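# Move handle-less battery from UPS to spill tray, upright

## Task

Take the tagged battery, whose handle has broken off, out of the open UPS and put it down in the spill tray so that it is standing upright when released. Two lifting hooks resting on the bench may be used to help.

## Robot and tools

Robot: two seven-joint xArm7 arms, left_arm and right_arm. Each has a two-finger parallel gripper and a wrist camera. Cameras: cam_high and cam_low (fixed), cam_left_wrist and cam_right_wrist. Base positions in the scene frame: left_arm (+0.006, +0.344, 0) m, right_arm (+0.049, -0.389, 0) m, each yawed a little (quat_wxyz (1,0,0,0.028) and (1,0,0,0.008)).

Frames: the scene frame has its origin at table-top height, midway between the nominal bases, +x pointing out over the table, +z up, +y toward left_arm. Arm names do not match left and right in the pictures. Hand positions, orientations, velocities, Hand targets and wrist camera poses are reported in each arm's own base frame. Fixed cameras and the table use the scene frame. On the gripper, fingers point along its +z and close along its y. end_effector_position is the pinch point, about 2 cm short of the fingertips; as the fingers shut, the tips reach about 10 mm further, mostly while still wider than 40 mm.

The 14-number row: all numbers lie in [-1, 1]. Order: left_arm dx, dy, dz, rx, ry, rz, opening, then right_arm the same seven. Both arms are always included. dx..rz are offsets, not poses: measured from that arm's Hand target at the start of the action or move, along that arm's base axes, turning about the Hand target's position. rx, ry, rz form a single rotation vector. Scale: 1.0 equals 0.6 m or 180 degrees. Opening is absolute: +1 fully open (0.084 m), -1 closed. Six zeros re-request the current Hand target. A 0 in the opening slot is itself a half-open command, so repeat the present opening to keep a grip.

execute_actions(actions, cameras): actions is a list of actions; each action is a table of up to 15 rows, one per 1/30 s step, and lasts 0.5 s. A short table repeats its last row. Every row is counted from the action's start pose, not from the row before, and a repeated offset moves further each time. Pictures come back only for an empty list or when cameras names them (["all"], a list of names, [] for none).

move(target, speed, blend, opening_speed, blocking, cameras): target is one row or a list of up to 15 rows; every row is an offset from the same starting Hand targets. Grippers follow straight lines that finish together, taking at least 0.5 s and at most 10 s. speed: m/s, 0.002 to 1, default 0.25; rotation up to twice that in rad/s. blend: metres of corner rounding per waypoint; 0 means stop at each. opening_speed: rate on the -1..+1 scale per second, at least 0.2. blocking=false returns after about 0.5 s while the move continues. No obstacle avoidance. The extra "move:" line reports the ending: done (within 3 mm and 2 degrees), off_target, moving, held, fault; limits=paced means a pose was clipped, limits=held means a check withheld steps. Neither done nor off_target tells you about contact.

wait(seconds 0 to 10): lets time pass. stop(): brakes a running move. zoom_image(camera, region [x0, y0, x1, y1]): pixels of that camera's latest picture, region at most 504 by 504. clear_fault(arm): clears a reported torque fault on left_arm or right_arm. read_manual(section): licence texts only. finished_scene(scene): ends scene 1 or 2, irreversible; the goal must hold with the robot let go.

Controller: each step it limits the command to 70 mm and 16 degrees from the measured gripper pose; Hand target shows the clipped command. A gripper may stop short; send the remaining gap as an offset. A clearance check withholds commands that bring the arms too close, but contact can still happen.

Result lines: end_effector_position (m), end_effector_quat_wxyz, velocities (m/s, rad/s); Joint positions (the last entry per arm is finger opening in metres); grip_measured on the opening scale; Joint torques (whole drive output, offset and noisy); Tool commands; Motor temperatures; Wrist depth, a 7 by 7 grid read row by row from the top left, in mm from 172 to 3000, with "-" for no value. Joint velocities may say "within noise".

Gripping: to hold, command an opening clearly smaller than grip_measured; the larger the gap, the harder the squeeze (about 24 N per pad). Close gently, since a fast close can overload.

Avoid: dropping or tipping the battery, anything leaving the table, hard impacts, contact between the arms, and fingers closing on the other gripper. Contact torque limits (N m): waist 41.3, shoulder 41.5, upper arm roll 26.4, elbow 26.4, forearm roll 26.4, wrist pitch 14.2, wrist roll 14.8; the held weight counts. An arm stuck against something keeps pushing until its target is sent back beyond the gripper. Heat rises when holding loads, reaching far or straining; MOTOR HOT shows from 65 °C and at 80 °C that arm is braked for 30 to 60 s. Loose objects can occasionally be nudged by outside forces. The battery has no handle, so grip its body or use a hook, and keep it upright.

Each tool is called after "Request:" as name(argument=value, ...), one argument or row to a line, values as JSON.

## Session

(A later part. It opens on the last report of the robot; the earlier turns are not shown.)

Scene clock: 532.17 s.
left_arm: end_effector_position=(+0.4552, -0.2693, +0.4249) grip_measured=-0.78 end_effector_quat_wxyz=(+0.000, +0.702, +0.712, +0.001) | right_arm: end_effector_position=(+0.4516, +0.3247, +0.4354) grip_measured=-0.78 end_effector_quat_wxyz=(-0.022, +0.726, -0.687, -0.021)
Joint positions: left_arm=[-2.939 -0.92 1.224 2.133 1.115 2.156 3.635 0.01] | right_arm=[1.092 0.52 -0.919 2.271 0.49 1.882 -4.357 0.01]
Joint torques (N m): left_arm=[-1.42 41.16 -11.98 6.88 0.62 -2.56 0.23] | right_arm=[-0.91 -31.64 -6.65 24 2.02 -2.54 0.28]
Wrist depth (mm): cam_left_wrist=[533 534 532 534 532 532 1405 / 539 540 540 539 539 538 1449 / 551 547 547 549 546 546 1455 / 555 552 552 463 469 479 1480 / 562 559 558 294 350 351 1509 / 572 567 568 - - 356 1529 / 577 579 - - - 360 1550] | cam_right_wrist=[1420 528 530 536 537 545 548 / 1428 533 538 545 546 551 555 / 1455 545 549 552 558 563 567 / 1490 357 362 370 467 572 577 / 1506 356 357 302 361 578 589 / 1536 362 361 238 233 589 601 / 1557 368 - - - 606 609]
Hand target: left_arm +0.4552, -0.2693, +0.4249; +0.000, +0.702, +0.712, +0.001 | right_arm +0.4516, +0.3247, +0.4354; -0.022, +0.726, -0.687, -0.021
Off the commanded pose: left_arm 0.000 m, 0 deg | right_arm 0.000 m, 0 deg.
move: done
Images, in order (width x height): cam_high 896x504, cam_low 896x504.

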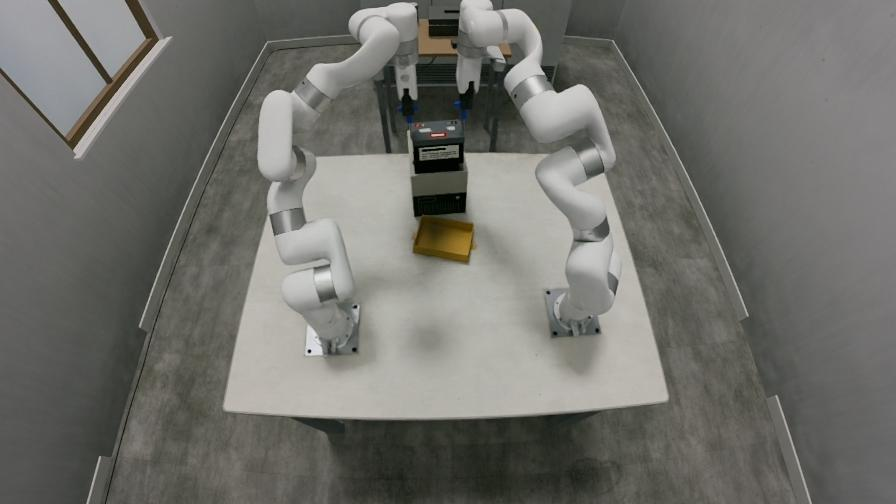

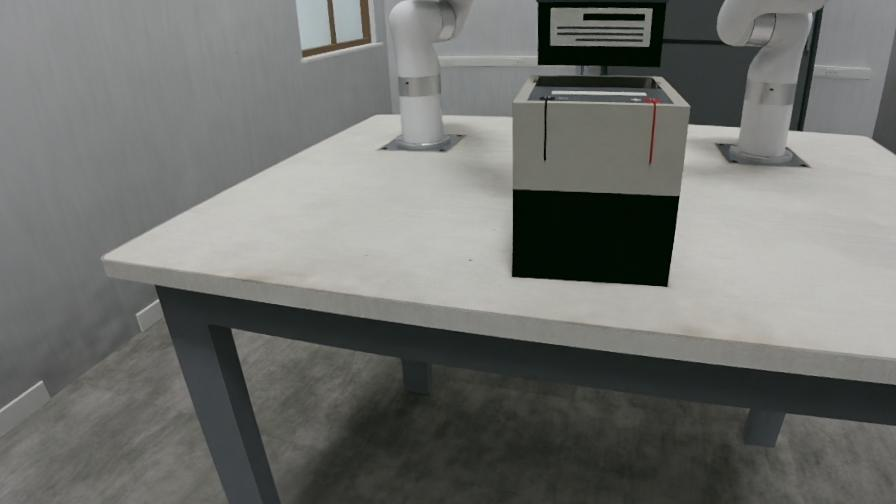

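Request:
move(
  target=[
    [0,0,0.03,0,0,0,-1,0,0,0.03,0,0,0,-1],
    [-0.2933,-0.0167,0.03,0,0,0,-1,-0.2925,-0.0283,0.03,0,0,0,-1],
    [-0.2743,-0.018,0.03,0,0,-0.047,-1,-0.3115,-0.0277,0.03,0,0,-0.047,-1],
    [-0.2558,-0.0222,0.03,0,0,-0.094,-1,-0.3302,-0.0243,0.03,0,0,-0.094,-1],
  ],
  speed=0.08,
  blend=[0.01,0.005,0.003,0],
  cameras=["all"],
)

Scene clock: 546.30 s.
left_arm: end_effector_position=(+0.3017, -0.2826, +0.4429) grip_measured=-0.78 end_effector_quat_wxyz=(+0.000, +0.799, +0.601, +0.001) | right_arm: end_effector_position=(+0.2535, +0.3102, +0.4534) grip_measured=-0.78 end_effector_quat_wxyz=(+0.025, -0.617, +0.786, +0.017)
Joint positions: left_arm=[-2.771 -0.974 0.897 1.681 0.912 2.183 3.474 0.01] | right_arm=[1.691 -0.294 -0.638 1.528 -0.163 1.704 -3.43 0.01]
Joint torques (N m): left_arm=[-2.02 23.89 -13.17 10.27 0.27 -3.05 0.12] | right_arm=[-0.81 -13.3 5.55 28.26 0.25 -3.68 0.18]
Wrist depth (mm): cam_left_wrist=[534 551 552 553 551 551 550 / 558 559 558 556 556 556 555 / 565 563 564 565 560 474 376 / 574 574 570 571 568 460 421 / 584 581 579 573 540 456 455 / 590 588 588 - - 395 439 / 595 597 - - - 392 391] | cam_right_wrist=[545 546 551 552 555 561 563 / 552 558 559 562 568 568 569 / 563 566 572 572 575 578 581 / 573 573 577 575 586 587 591 / 579 400 478 298 587 600 602 / 383 478 385 237 233 611 618 / 386 488 - - - 625 624]
Hand target: left_arm +0.3017, -0.2826, +0.4429; +0.000, +0.799, +0.601, +0.001 | right_arm +0.2535, +0.3102, +0.4534; +0.025, -0.617, +0.786, +0.017
Off the commanded pose: left_arm 0.000 m, 0 deg | right_arm 0.000 m, 0 deg.
move: done; blend cut to 0.009 m at target 1
camera_calibration:
cam_left_wrist: T_world_to_cam=[[0.965298, -0.261079, 0.00618695, -0.337111], [-0.260096, -0.958996, 0.11259, -0.195402], [-0.0234617, -0.110292, -0.993622, 0.553633], [0, 0, 0, 1]] pos_world=[0.287578, -0.214341, 0.574188]
cam_right_wrist: T_world_to_cam=[[-0.980143, 0.196222, 0.0285703, 0.19993], [0.198147, 0.963717, 0.17885, -0.379726], [0.00756063, 0.18096, -0.983461, 0.519649], [0, 0, 0, 1]] pos_world=[0.267272, 0.232682, 0.573257]

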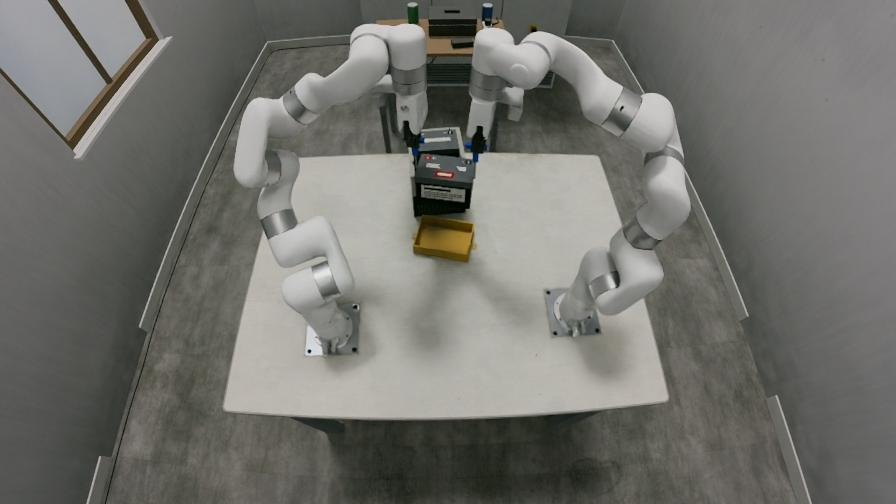

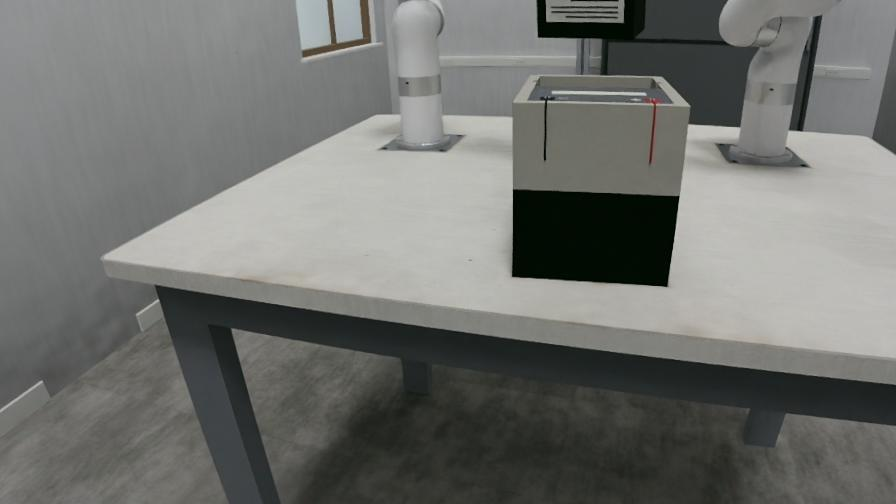

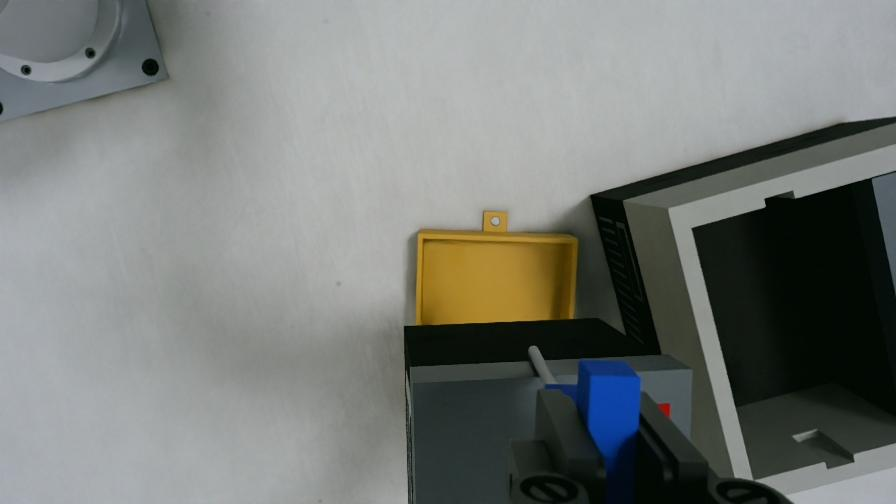

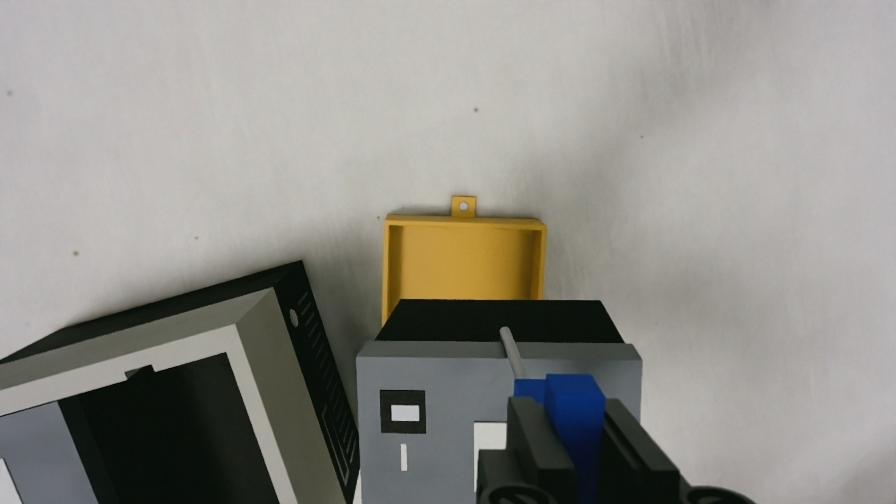

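Request:
move(
  target=[0.013,0.002,-0.27,0,0,-0.012,-1,0.008,0.004,-0.27,0,0,-0.012,-1],
  speed=0.1,
  cameras=["all"],
)

Request:
zoom_image(
  camera="cam_high",
  region=[380, 130, 510, 280],
)

Scene clock: 590.13 s.
left_arm: end_effector_position=(+0.3095, -0.2814, +0.2809) grip_measured=-0.78 end_effector_quat_wxyz=(+0.000, +0.810, +0.586, +0.001) | right_arm: end_effector_position=(+0.2583, +0.3125, +0.2915) grip_measured=-0.78 end_effector_quat_wxyz=(+0.025, -0.602, +0.798, +0.017)
Joint positions: left_arm=[-2.612 -1.311 1.004 1.165 1.076 1.956 3.41 0.01] | right_arm=[1.649 -0.389 -0.665 0.99 -0.235 1.25 -3.352 0.01]
Joint torques (N m): left_arm=[-0.32 22.1 -17.09 8.96 0.66 -3.32 -0.12] | right_arm=[-1.17 -11.53 6.02 30.21 -0.26 -3.29 0.31]
Wrist depth (mm): cam_left_wrist=[395 393 394 395 395 394 394 / 400 399 400 399 399 399 399 / 406 405 405 405 405 402 290 / 411 411 410 408 408 320 215 / 418 418 416 371 400 332 245 / 421 422 420 - - 314 235 / 428 427 - - - 385 249] | cam_right_wrist=[389 392 395 397 400 400 403 / 396 398 400 404 407 408 408 / 402 406 409 411 413 414 418 / 411 412 414 413 419 424 425 / 419 416 418 301 420 430 434 / 342 305 362 237 232 439 443 / 228 272 - - - 446 448]
Hand target: left_arm +0.3095, -0.2814, +0.2809; +0.000, +0.810, +0.586, +0.001 | right_arm +0.2583, +0.3126, +0.2914; +0.025, -0.602, +0.798, +0.017
Off the commanded pose: left_arm 0.000 m, 0 deg | right_arm 0.000 m, 0 deg.
move: done
camera_calibration:
cam_left_wrist: T_world_to_cam=[[0.954755, -0.29733, 0.0061698, -0.350286], [-0.296109, -0.9485, 0.112549, -0.159865], [-0.0276123, -0.109284, -0.993627, 0.39465], [0, 0, 0, 1]] pos_world=[0.297997, -0.212654, 0.412288]
cam_right_wrist: T_world_to_cam=[[-0.972018, 0.233167, 0.02854, 0.195173], [0.234465, 0.955548, 0.178755, -0.360789], [0.0144085, 0.180445, -0.98348, 0.358253], [0, 0, 0, 1]] pos_world=[0.269142, 0.234599, 0.411257]

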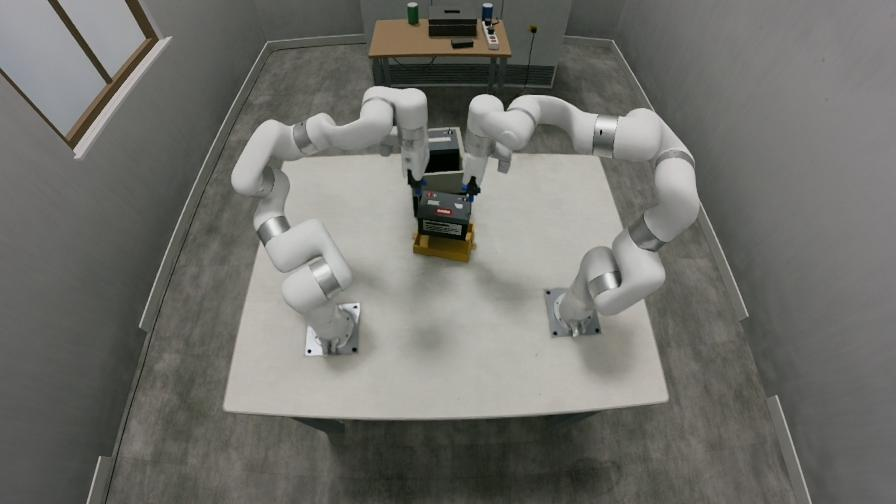

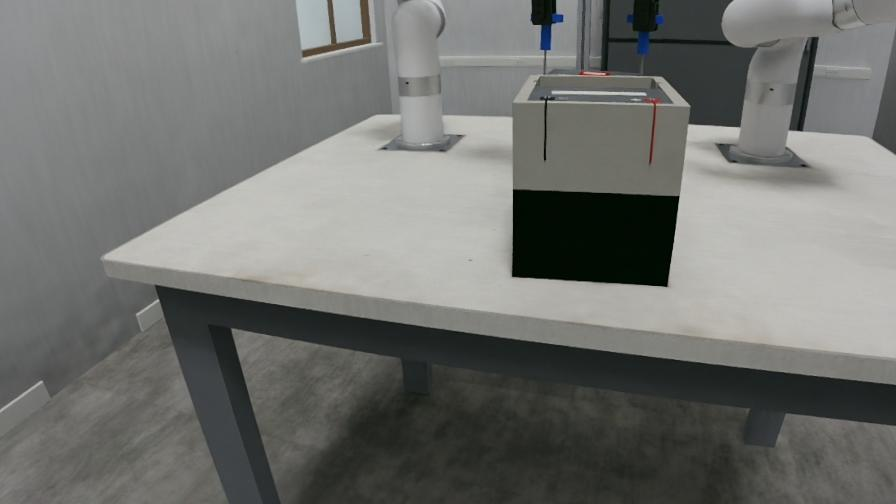

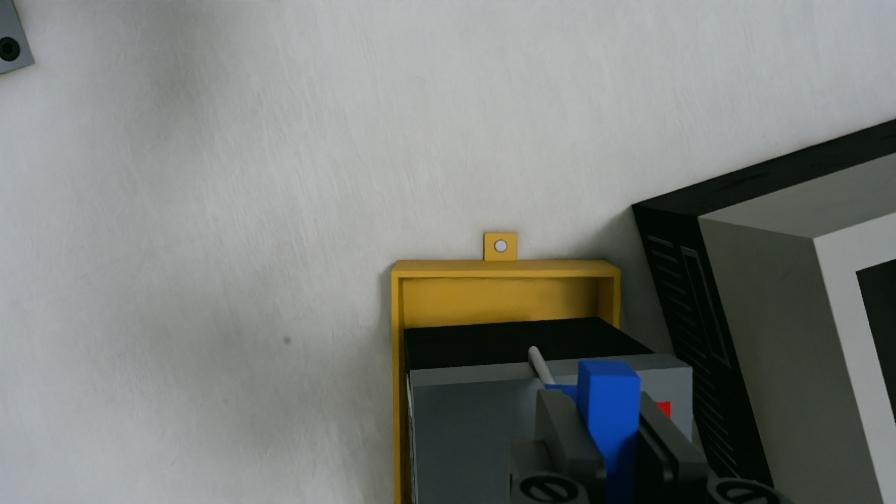

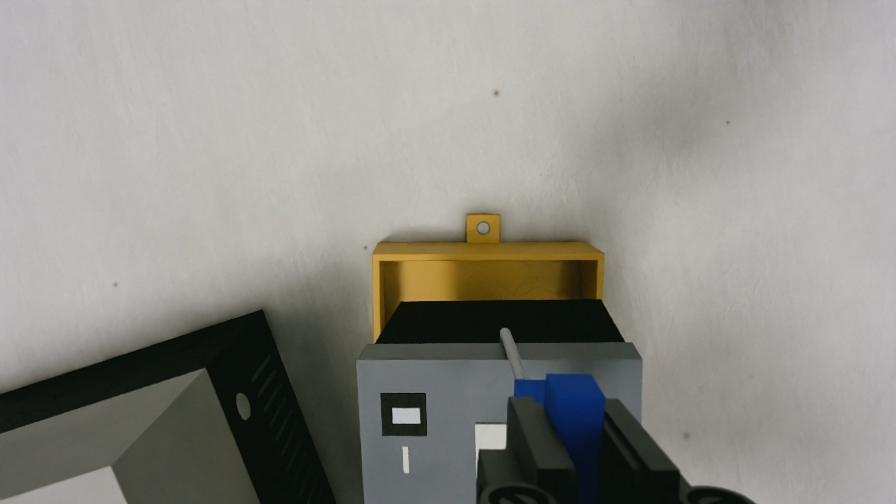

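Scaled by 3.360 from the camera's 896x504 image, which has a finer 1280x720 frame.

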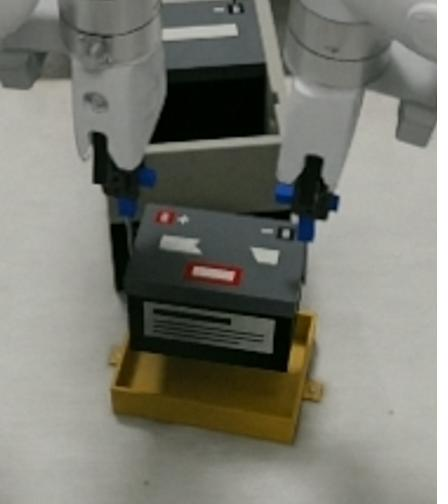

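Request:
move(
  target=[-0.005,0.002,-0.125,0,0,0,-1,-0.005,0.002,-0.125,0,0,0,-1],
  speed=0.07,
  cameras=["all"],
)

Request:
zoom_image(
  camera="cam_high",
  region=[380, 150, 510, 280],
)

Scene clock: 608.97 s.
left_arm: end_effector_position=(+0.3065, -0.2802, +0.2059) grip_measured=-0.78 end_effector_quat_wxyz=(+0.000, +0.810, +0.586, +0.001) | right_arm: end_effector_position=(+0.2553, +0.3138, +0.2165) grip_measured=-0.78 end_effector_quat_wxyz=(+0.025, -0.602, +0.798, +0.017)
Joint positions: left_arm=[-2.553 -1.426 1.117 0.995 1.191 1.861 3.384 0.01] | right_arm=[1.651 -0.338 -0.715 0.812 -0.238 1.025 -3.358 0.01]
Joint torques (N m): left_arm=[0.27 20.77 -17.59 7.16 0.74 -2.89 -0.17] | right_arm=[0.69 -12.04 4.97 29.25 0.89 -3.05 -0.37]
Wrist depth (mm): cam_left_wrist=[323 323 322 322 321 322 322 / 326 326 325 326 326 325 326 / 331 331 331 331 330 328 298 / 336 335 334 335 335 332 209 / 339 340 340 299 297 315 215 / 344 345 344 - - 339 231 / 349 348 348 - - 346 250] | cam_right_wrist=[319 321 322 325 327 329 330 / 324 326 328 331 332 333 335 / 328 331 334 335 339 339 342 / 335 337 339 339 342 346 348 / 341 342 344 302 338 353 354 / 336 305 350 238 233 359 361 / 230 278 - - - 365 368]
Hand target: left_arm +0.3065, -0.2802, +0.2059; +0.000, +0.810, +0.586, +0.001 | right_arm +0.2553, +0.3138, +0.2164; +0.025, -0.602, +0.798, +0.017
Off the commanded pose: left_arm 0.000 m, 0 deg | right_arm 0.000 m, 0 deg.
move: done
camera_calibration:
cam_left_wrist: T_world_to_cam=[[0.954746, -0.297357, 0.00617322, -0.346606], [-0.296137, -0.948491, 0.112549, -0.151164], [-0.0276122, -0.109284, -0.993627, 0.320176], [0, 0, 0, 1]] pos_world=[0.294997, -0.211454, 0.337288]
cam_right_wrist: T_world_to_cam=[[-0.972018, 0.233167, 0.02854, 0.194117], [0.234465, 0.955548, 0.178755, -0.347826], [0.0144085, 0.180445, -0.98348, 0.284319], [0, 0, 0, 1]] pos_world=[0.266142, 0.235799, 0.336257]

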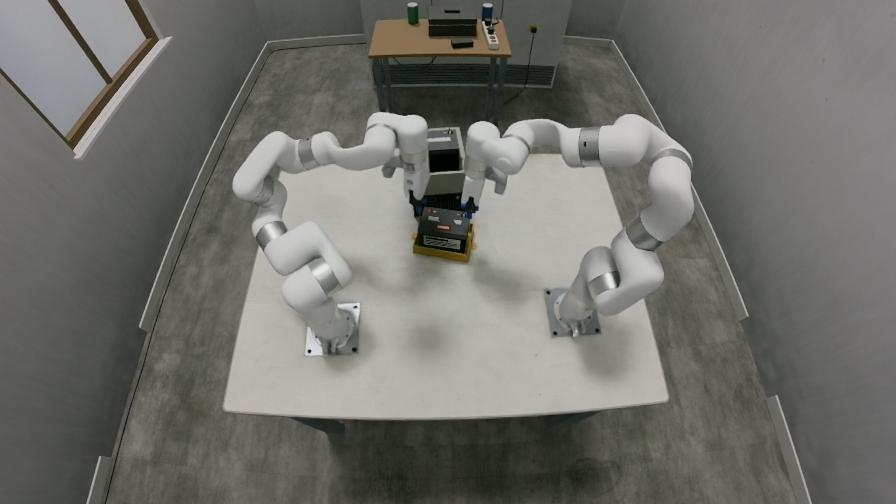

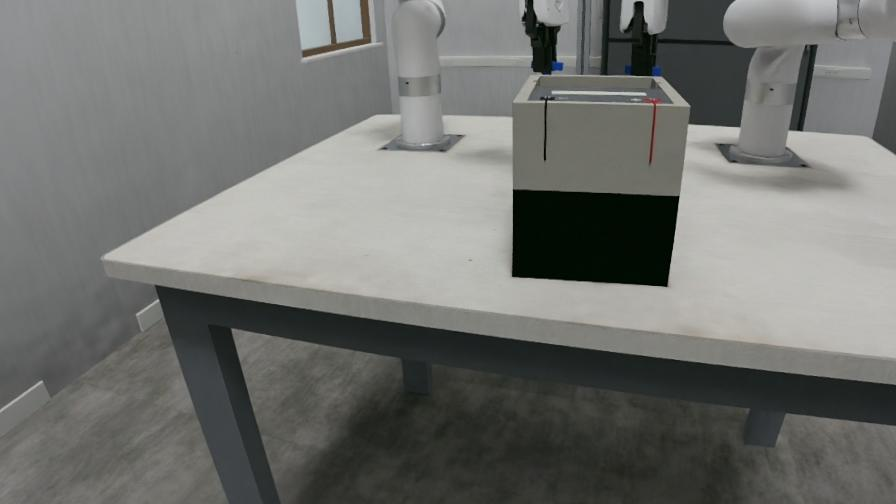

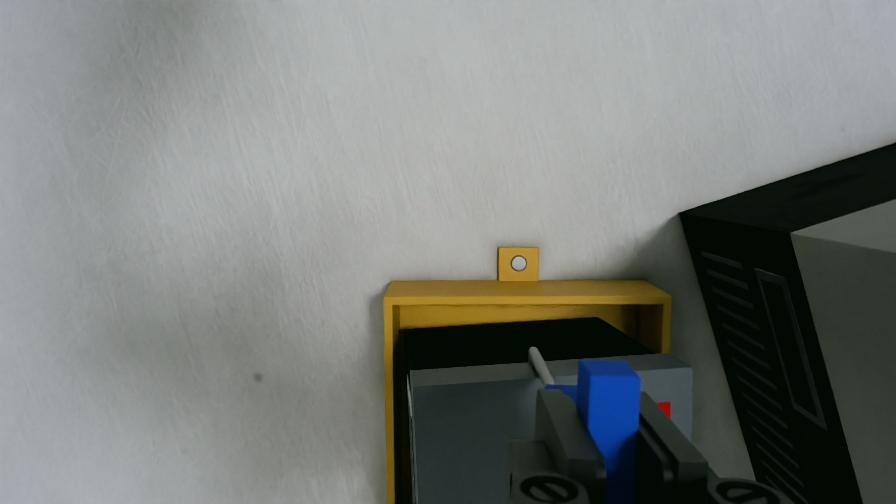

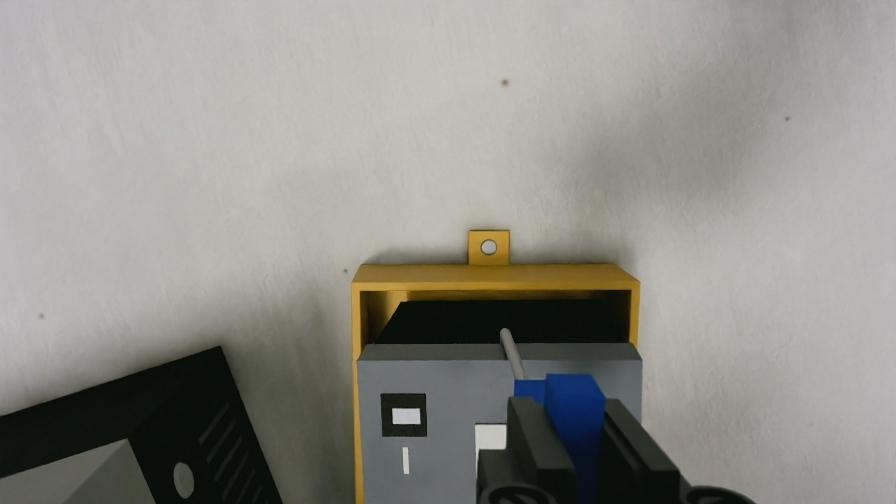

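Scaled by 3.877 from the camera's 896x504 image, which has a finer 1280x720 frame.

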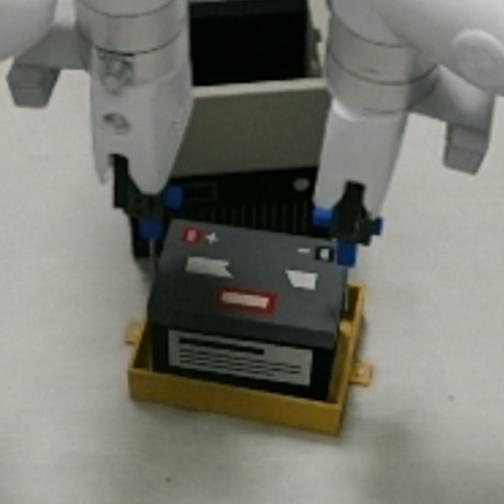

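Request:
move(
  target=[0,0,-0.0133,0,0,0,-1,0,0,-0.0133,0,0,0,-1],
  speed=0.04,
)

Request:
move(
  target=[0,0,-0.0083,0,0,0,-1,0,0,-0.0083,0,0,0,-1],
  speed=0.03,
  cameras=["cam_high","cam_left_wrist","cam_right_wrist"],
)

Request:
zoom_image(
  camera="cam_high",
  region=[380, 150, 510, 280],
)

Scene clock: 615.43 s.
left_arm: end_effector_position=(+0.3065, -0.2802, +0.1979) grip_measured=-0.78 end_effector_quat_wxyz=(+0.000, +0.810, +0.586, +0.001) | right_arm: end_effector_position=(+0.2553, +0.3138, +0.2085) grip_measured=-0.78 end_effector_quat_wxyz=(+0.025, -0.602, +0.798, +0.017)
Joint positions: left_arm=[-2.547 -1.437 1.132 0.981 1.205 1.851 3.383 0.01] | right_arm=[1.652 -0.328 -0.722 0.796 -0.236 1 -3.361 0.01]
Joint torques (N m): left_arm=[0.14 20.4 -17.88 6.86 0.72 -2.92 -0.2] | right_arm=[0.72 -12.37 5.02 29.22 0.91 -2.9 -0.42]
Wrist depth (mm): cam_left_wrist=[316 315 315 314 314 314 314 / 318 318 318 317 317 317 317 / 324 323 323 322 321 321 298 / 328 327 326 326 326 325 209 / 332 331 331 299 297 315 214 / 336 336 336 - - 326 231 / 340 341 339 - - 339 250] | cam_right_wrist=[311 312 315 316 318 320 322 / 316 318 321 322 324 325 327 / 322 323 325 329 330 332 333 / 328 330 332 331 334 337 338 / 333 335 335 302 295 344 347 / 336 306 342 238 233 351 353 / 230 278 - - - 356 358]
Hand target: left_arm +0.3065, -0.2802, +0.1979; +0.000, +0.810, +0.586, +0.001 | right_arm +0.2553, +0.3138, +0.2084; +0.025, -0.602, +0.798, +0.017
Off the commanded pose: left_arm 0.000 m, 0 deg | right_arm 0.000 m, 0 deg.
move: done

Scene clock: 616.20 s.
left_arm: end_effector_position=(+0.3065, -0.2802, +0.1930) grip_measured=-0.78 end_effector_quat_wxyz=(+0.000, +0.810, +0.586, +0.001) | right_arm: end_effector_position=(+0.2553, +0.3138, +0.2035) grip_measured=-0.78 end_effector_quat_wxyz=(+0.025, -0.602, +0.798, +0.017)
Joint positions: left_arm=[-2.544 -1.444 1.141 0.972 1.214 1.845 3.383 0.01] | right_arm=[1.653 -0.321 -0.727 0.786 -0.234 0.984 -3.364 0.01]
Joint torques (N m): left_arm=[0.33 20.08 -16.38 6.57 1.02 -2.84 -0.18] | right_arm=[0.61 -11.99 4.75 29.22 0.89 -2.9 -0.34]
Wrist depth (mm): cam_left_wrist=[310 310 310 309 309 309 308 / 313 313 313 312 313 312 312 / 318 319 318 318 317 316 297 / 322 322 321 321 321 320 209 / 327 327 327 297 297 315 214 / 330 331 331 - - 326 221 / 335 335 334 - - 334 251] | cam_right_wrist=[307 309 309 311 315 315 318 / 312 313 317 318 319 321 322 / 317 319 322 322 325 327 327 / 322 324 326 326 328 333 333 / 328 331 330 288 288 336 341 / 331 306 338 235 235 345 347 / 229 278 - - - 350 352]
Hand target: left_arm +0.3065, -0.2802, +0.1929; +0.000, +0.810, +0.586, +0.001 | right_arm +0.2553, +0.3138, +0.2035; +0.025, -0.602, +0.798, +0.017
Off the commanded pose: left_arm 0.000 m, 0 deg | right_arm 0.000 m, 0 deg.
move: done
camera_calibration:
cam_left_wrist: T_world_to_cam=[[0.954746, -0.297357, 0.00617321, -0.346526], [-0.296137, -0.94849, 0.112561, -0.149704], [-0.0276157, -0.109296, -0.993626, 0.307257], [0, 0, 0, 1]] pos_world=[0.294997, -0.211453, 0.324288]
cam_right_wrist: T_world_to_cam=[[-0.972018, 0.233163, 0.0285629, 0.194479], [0.234464, 0.955531, 0.178849, -0.345546], [0.0144083, 0.180541, -0.983462, 0.271603], [0, 0, 0, 1]] pos_world=[0.266142, 0.235799, 0.323357]
Images, in order (width x height): cam_high 896x504, cam_left_wrist 896x504, cam_right_wrist 896x504.

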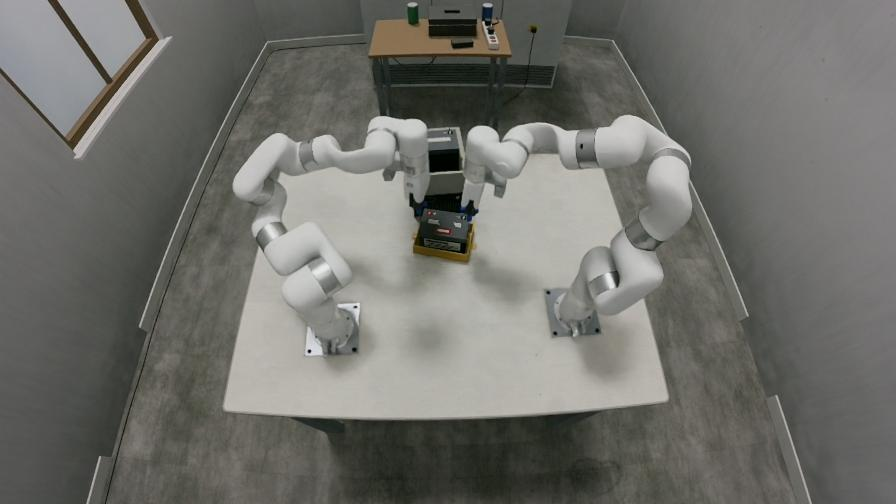

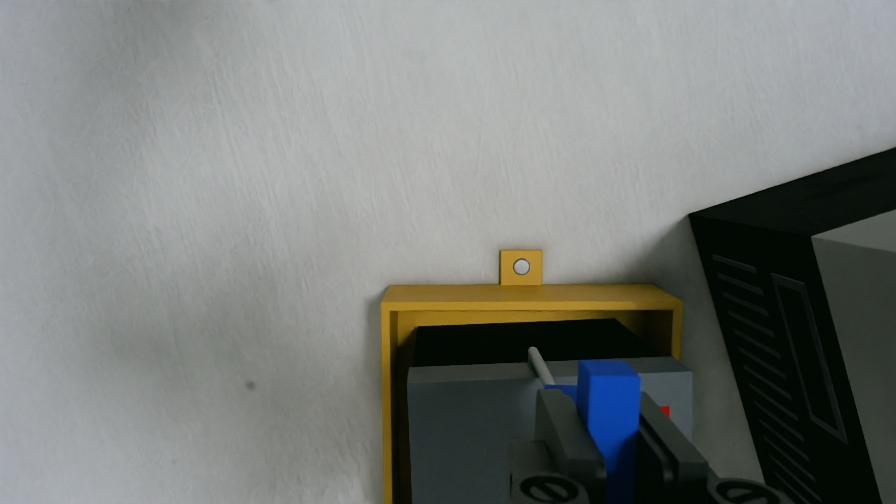

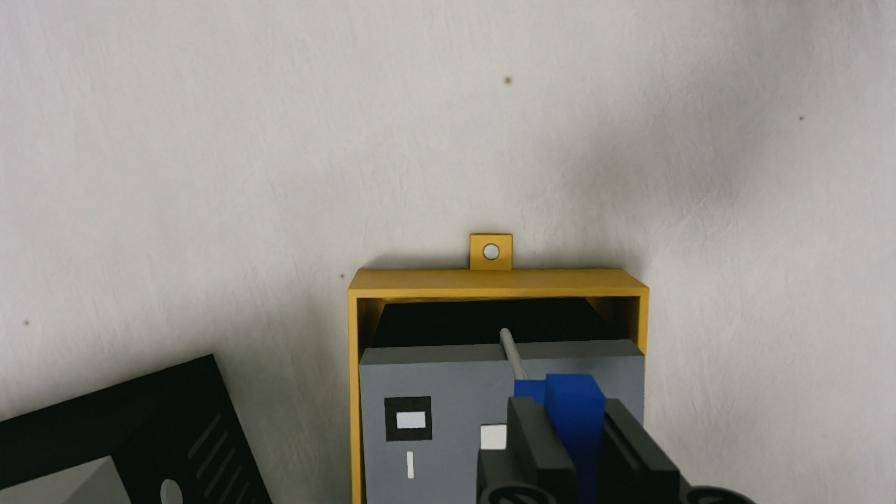

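Scaled by 3.877 from the camera's 896x504 image, which has a finer 1280x720 frame.

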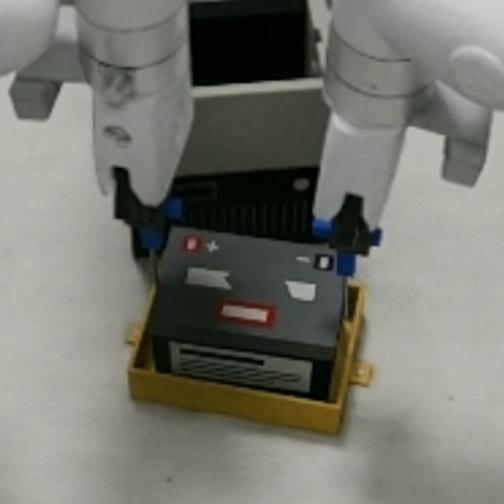

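Request:
move(
  target=[0,0,-0.0083,0,0,0,-1,0,0,-0.0083,0,0,0,-1],
  speed=0.03,
)

Request:
move(
  target=[0,0,-0.006,0,0,0,-1,0,0,-0.006,0,0,0,-1],
  speed=0.03,
  cameras=["cam_high","cam_left_wrist","cam_right_wrist"],
)

Request:
zoom_image(
  camera="cam_high",
  region=[380, 150, 510, 280],
)

Scene clock: 621.43 s.
left_arm: end_effector_position=(+0.3065, -0.2802, +0.1880) grip_measured=-0.78 end_effector_quat_wxyz=(+0.000, +0.810, +0.586, +0.001) | right_arm: end_effector_position=(+0.2553, +0.3138, +0.1986) grip_measured=-0.78 end_effector_quat_wxyz=(+0.025, -0.602, +0.798, +0.017)
Joint positions: left_arm=[-2.54 -1.45 1.151 0.964 1.223 1.838 3.382 0.01] | right_arm=[1.654 -0.314 -0.732 0.777 -0.232 0.968 -3.367 0.01]
Joint torques (N m): left_arm=[0.1 18.55 -12.29 4.04 0.64 -1.82 -0.15] | right_arm=[1.43 -7.52 3.83 19.95 1.17 -2.5 -0.45]
Wrist depth (mm): cam_left_wrist=[305 305 305 304 305 304 305 / 308 309 309 308 308 308 308 / 313 313 313 313 313 311 295 / 316 317 317 317 317 316 208 / 321 323 321 297 295 314 214 / 325 326 326 - - 325 228 / 330 330 329 - - 329 250] | cam_right_wrist=[302 304 306 308 310 311 311 / 307 308 311 313 315 315 317 / 312 314 317 318 320 322 324 / 318 319 322 322 325 328 329 / 324 326 326 283 285 332 335 / 327 304 333 233 233 340 342 / 229 278 - - - 346 348]
Hand target: left_arm +0.3065, -0.2802, +0.1879; +0.000, +0.810, +0.586, +0.001 | right_arm +0.2553, +0.3138, +0.1985; +0.025, -0.602, +0.798, +0.017
Off the commanded pose: left_arm 0.000 m, 0 deg | right_arm 0.000 m, 0 deg.
move: done

Scene clock: 622.17 s.
left_arm: end_effector_position=(+0.3065, -0.2802, +0.1844) grip_measured=-0.78 end_effector_quat_wxyz=(+0.000, +0.810, +0.586, +0.001) | right_arm: end_effector_position=(+0.2553, +0.3138, +0.1949) grip_measured=-0.78 end_effector_quat_wxyz=(+0.025, -0.602, +0.798, +0.017)
Joint positions: left_arm=[-2.538 -1.455 1.158 0.958 1.23 1.834 3.382 0.01] | right_arm=[1.655 -0.309 -0.735 0.77 -0.23 0.956 -3.369 0.01]
Joint torques (N m): left_arm=[0.01 18.71 -12.26 3.69 0.8 -1.6 -0.18] | right_arm=[1.8 -7.53 3.67 20.65 1.39 -2.84 -0.39]
Wrist depth (mm): cam_left_wrist=[302 302 301 302 301 301 301 / 305 306 306 305 305 304 304 / 310 310 310 309 310 308 295 / 314 313 313 313 313 312 208 / 319 318 317 297 296 313 214 / 322 323 323 - - 321 228 / 326 326 325 - - 325 250] | cam_right_wrist=[300 301 302 304 305 307 309 / 303 304 308 309 311 312 314 / 308 311 314 315 315 318 319 / 314 316 317 317 320 324 326 / 320 321 321 280 281 330 331 / 324 304 328 233 230 335 338 / 229 279 - - - 341 344]
Hand target: left_arm +0.3065, -0.2802, +0.1843; +0.000, +0.810, +0.586, +0.001 | right_arm +0.2553, +0.3138, +0.1949; +0.025, -0.602, +0.798, +0.017
Off the commanded pose: left_arm 0.000 m, 0 deg | right_arm 0.000 m, 0 deg.
move: done
camera_calibration:
cam_left_wrist: T_world_to_cam=[[0.954746, -0.297357, 0.00617322, -0.346473], [-0.296137, -0.948491, 0.112549, -0.148733], [-0.0276122, -0.109284, -0.993627, 0.298713], [0, 0, 0, 1]] pos_world=[0.294997, -0.211454, 0.315688]
cam_right_wrist: T_world_to_cam=[[-0.972018, 0.233167, 0.02854, 0.194731], [0.234465, 0.955548, 0.178755, -0.343983], [0.0144085, 0.180445, -0.98348, 0.263174], [0, 0, 0, 1]] pos_world=[0.266142, 0.235799, 0.314757]
Images, in order (width x height): cam_high 896x504, cam_left_wrist 896x504, cam_right_wrist 896x504.

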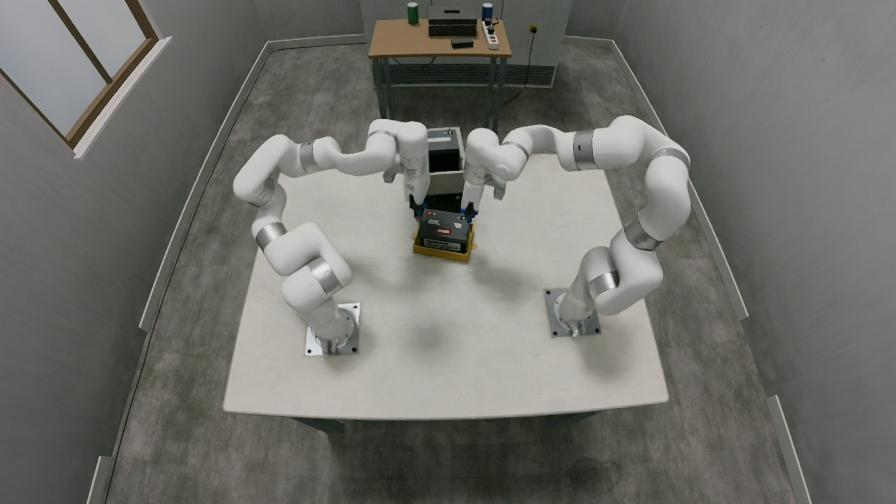

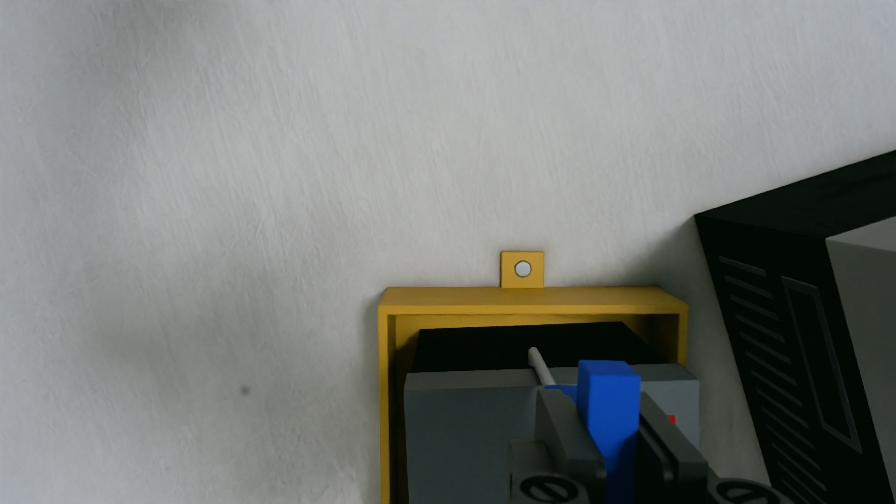

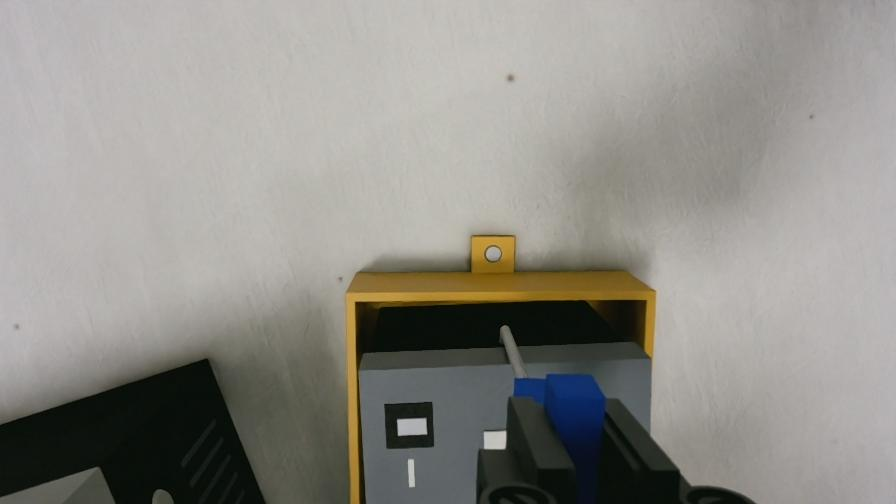

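Scaled by 3.877 from the camera's 896x504 image, which has a finer 1280x720 frame.

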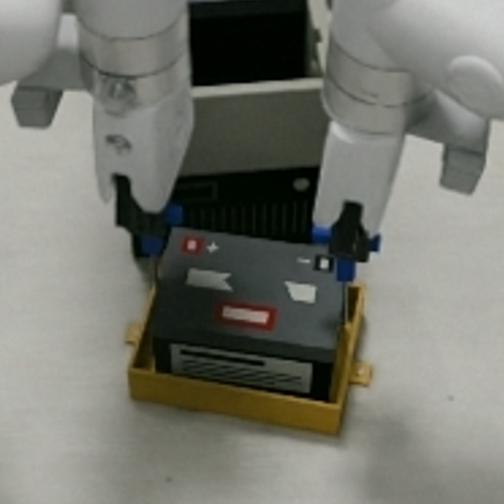

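Request:
move(
  target=[
    [0,0,-0.006,0,0,0,-1,0,0,-0.006,0,0,0,-1],
    [0.009,0.0265,-0.006,0,0,0,-1,-0.008,-0.0268,-0.006,0,0,0,-1],
    [0.009,0.0265,0.17,0,0,0,-1,-0.008,-0.0268,0.17,0,0,0,-1],
  ],
  speed=[0.03,0.04,0.12],
  cameras=["all"],
)

Request:
zoom_image(
  camera="cam_high",
  region=[380, 150, 510, 280],
)

Scene clock: 634.90 s.
left_arm: end_effector_position=(+0.3119, -0.2643, +0.2863) grip_measured=-0.78 end_effector_quat_wxyz=(+0.000, +0.810, +0.586, +0.001) | right_arm: end_effector_position=(+0.2505, +0.2977, +0.2968) grip_measured=-0.78 end_effector_quat_wxyz=(+0.025, -0.602, +0.798, +0.017)
Joint positions: left_arm=[-2.565 -1.316 0.978 1.149 1.06 1.972 3.431 0.01] | right_arm=[1.624 -0.453 -0.631 0.957 -0.26 1.28 -3.332 0.01]
Joint torques (N m): left_arm=[-1 21.57 -12.26 6.87 -0.69 -1.04 0.27] | right_arm=[0.73 -5.67 5.08 20.53 0.85 -1.18 -0.48]
Wrist depth (mm): cam_left_wrist=[401 400 400 399 399 399 399 / 404 403 405 404 404 404 404 / 411 411 410 411 410 408 373 / 416 416 416 415 415 321 243 / 422 424 422 378 385 333 231 / 429 428 427 - 426 418 252 / 433 434 - - - 402 246] | cam_right_wrist=[396 398 400 402 405 407 408 / 401 404 407 409 410 412 416 / 408 412 415 417 418 421 424 / 416 418 421 421 424 428 430 / 425 425 426 361 426 436 438 / 404 340 432 333 408 447 448 / 281 287 - - - 453 457]
Hand target: left_arm +0.3119, -0.2643, +0.2863; +0.000, +0.810, +0.586, +0.001 | right_arm +0.2505, +0.2977, +0.2969; +0.025, -0.602, +0.798, +0.017
Off the commanded pose: left_arm 0.000 m, 0 deg | right_arm 0.000 m, 0 deg.
move: done
camera_calibration:
cam_left_wrist: T_world_to_cam=[[0.954746, -0.297357, 0.00617321, -0.34753], [-0.296137, -0.94849, 0.112561, -0.143526], [-0.0276157, -0.109296, -0.993626, 0.401849], [0, 0, 0, 1]] pos_world=[0.300397, -0.195553, 0.417588]
cam_right_wrist: T_world_to_cam=[[-0.972019, 0.23316, 0.0285624, 0.190903], [0.234461, 0.955532, 0.178849, -0.345723], [0.0144082, 0.180541, -0.983462, 0.366336], [0, 0, 0, 1]] pos_world=[0.261342, 0.219699, 0.416657]

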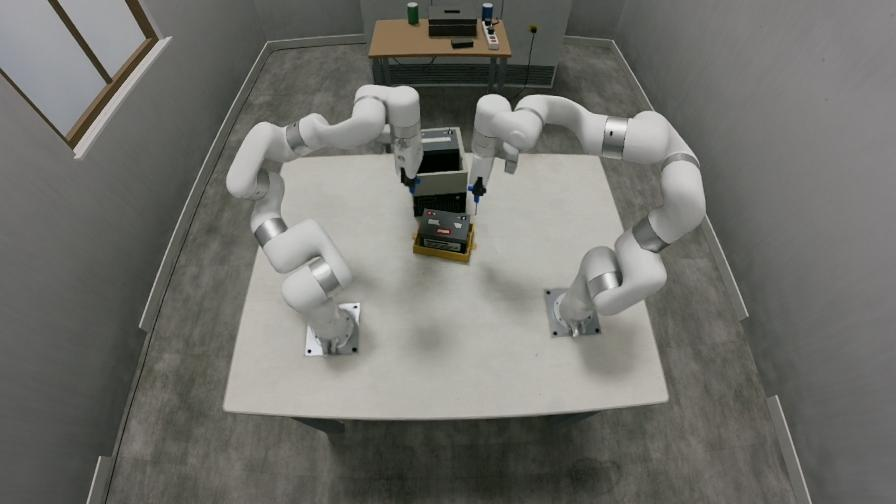

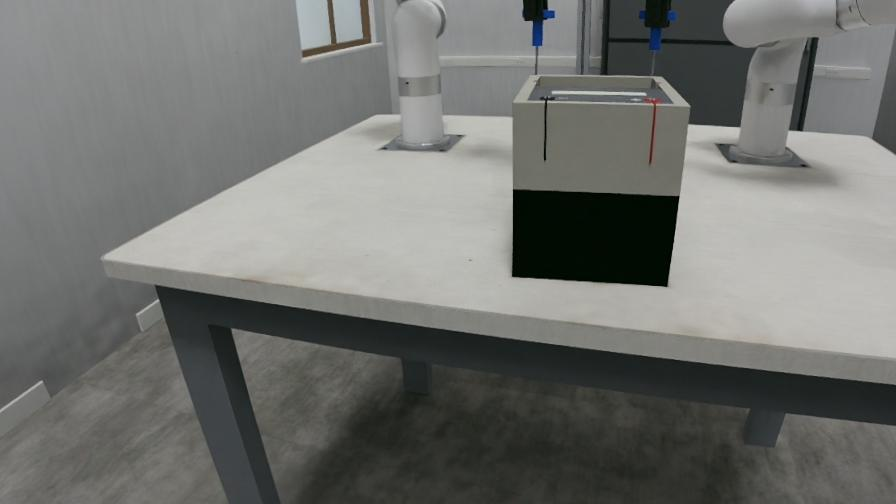

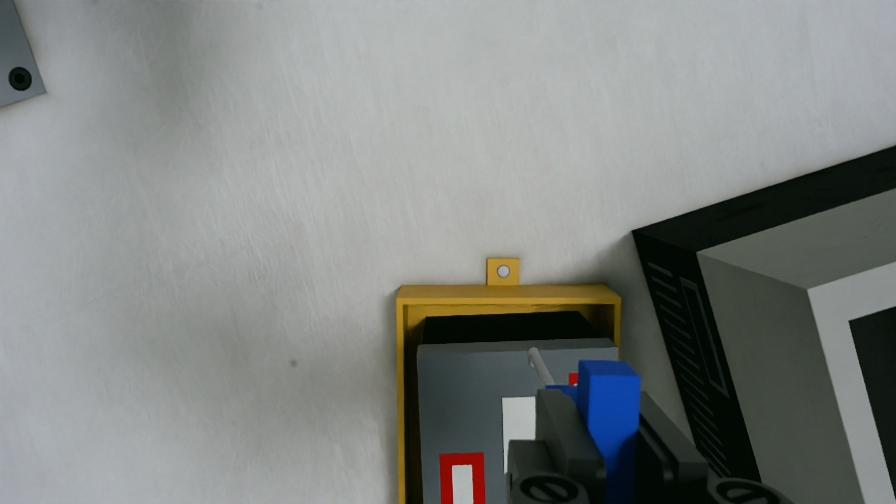

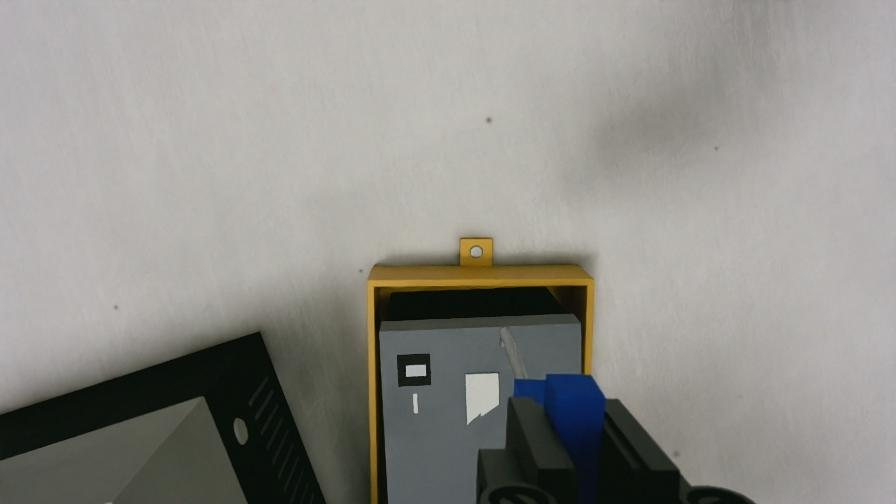

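Scaled by 3.877 from the camera's 896x504 image, which has a finer 1280x720 frame.

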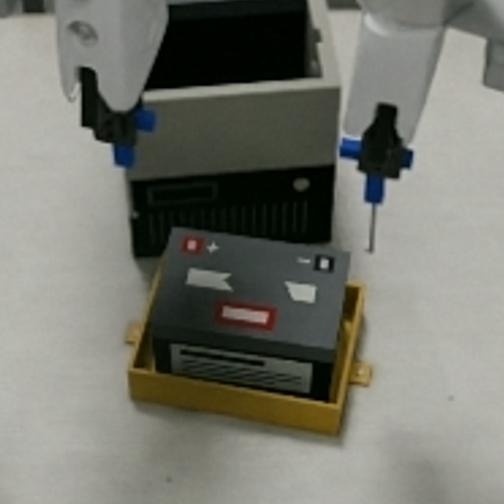

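Request:
move(
  target=[
    [0,0.2,0,0,0,0,-1,0,-0.2,0,0,0,0,-1],
    [0,0.2,-0.28,0,0,0,-1,0,-0.2,-0.28,0,0,0,-1],
  ],
  speed=0.25,
)

Request:
finished_scene(
  scene=1,
)

Scene clock: 641.27 s.
left_arm: end_effector_position=(+0.3119, -0.1443, +0.1183) grip_measured=-0.78 end_effector_quat_wxyz=(+0.000, +0.810, +0.586, +0.001) | right_arm: end_effector_position=(+0.2505, +0.1777, +0.1289) grip_measured=-0.78 end_effector_quat_wxyz=(+0.025, -0.602, +0.798, +0.017)
Joint positions: left_arm=[-2.09 -1.792 1.186 0.642 1.395 1.977 3.59 0.01] | right_arm=[1.433 -0.681 -0.865 0.39 -0.606 0.913 -3.367 0.01]
Joint torques (N m): left_arm=[0.35 15.69 -10.62 0.61 0.84 -1.58 0.25] | right_arm=[0.75 -0.12 6.12 17.33 0.5 -1.32 -0.47]
Wrist depth (mm): cam_left_wrist=[237 238 238 237 237 237 237 / 240 241 240 241 240 240 240 / 244 244 244 244 245 244 243 / 247 247 247 247 247 246 246 / 251 251 250 251 250 251 251 / 254 254 254 254 - 253 254 / 257 257 257 - - 257 257] | cam_right_wrist=[236 238 239 240 242 244 245 / 240 241 243 245 246 247 249 / 244 246 248 250 251 251 253 / 248 250 253 253 255 256 258 / 253 255 256 257 259 261 263 / 258 260 260 - 263 266 268 / 262 264 264 - - 270 274]
Hand target: left_arm +0.3119, -0.1443, +0.1183; +0.000, +0.810, +0.586, +0.001 | right_arm +0.2505, +0.1777, +0.1289; +0.025, -0.602, +0.798, +0.017
Off the commanded pose: left_arm 0.000 m, 0 deg | right_arm 0.000 m, 0 deg.
move: done

The scene is finished: the task was done.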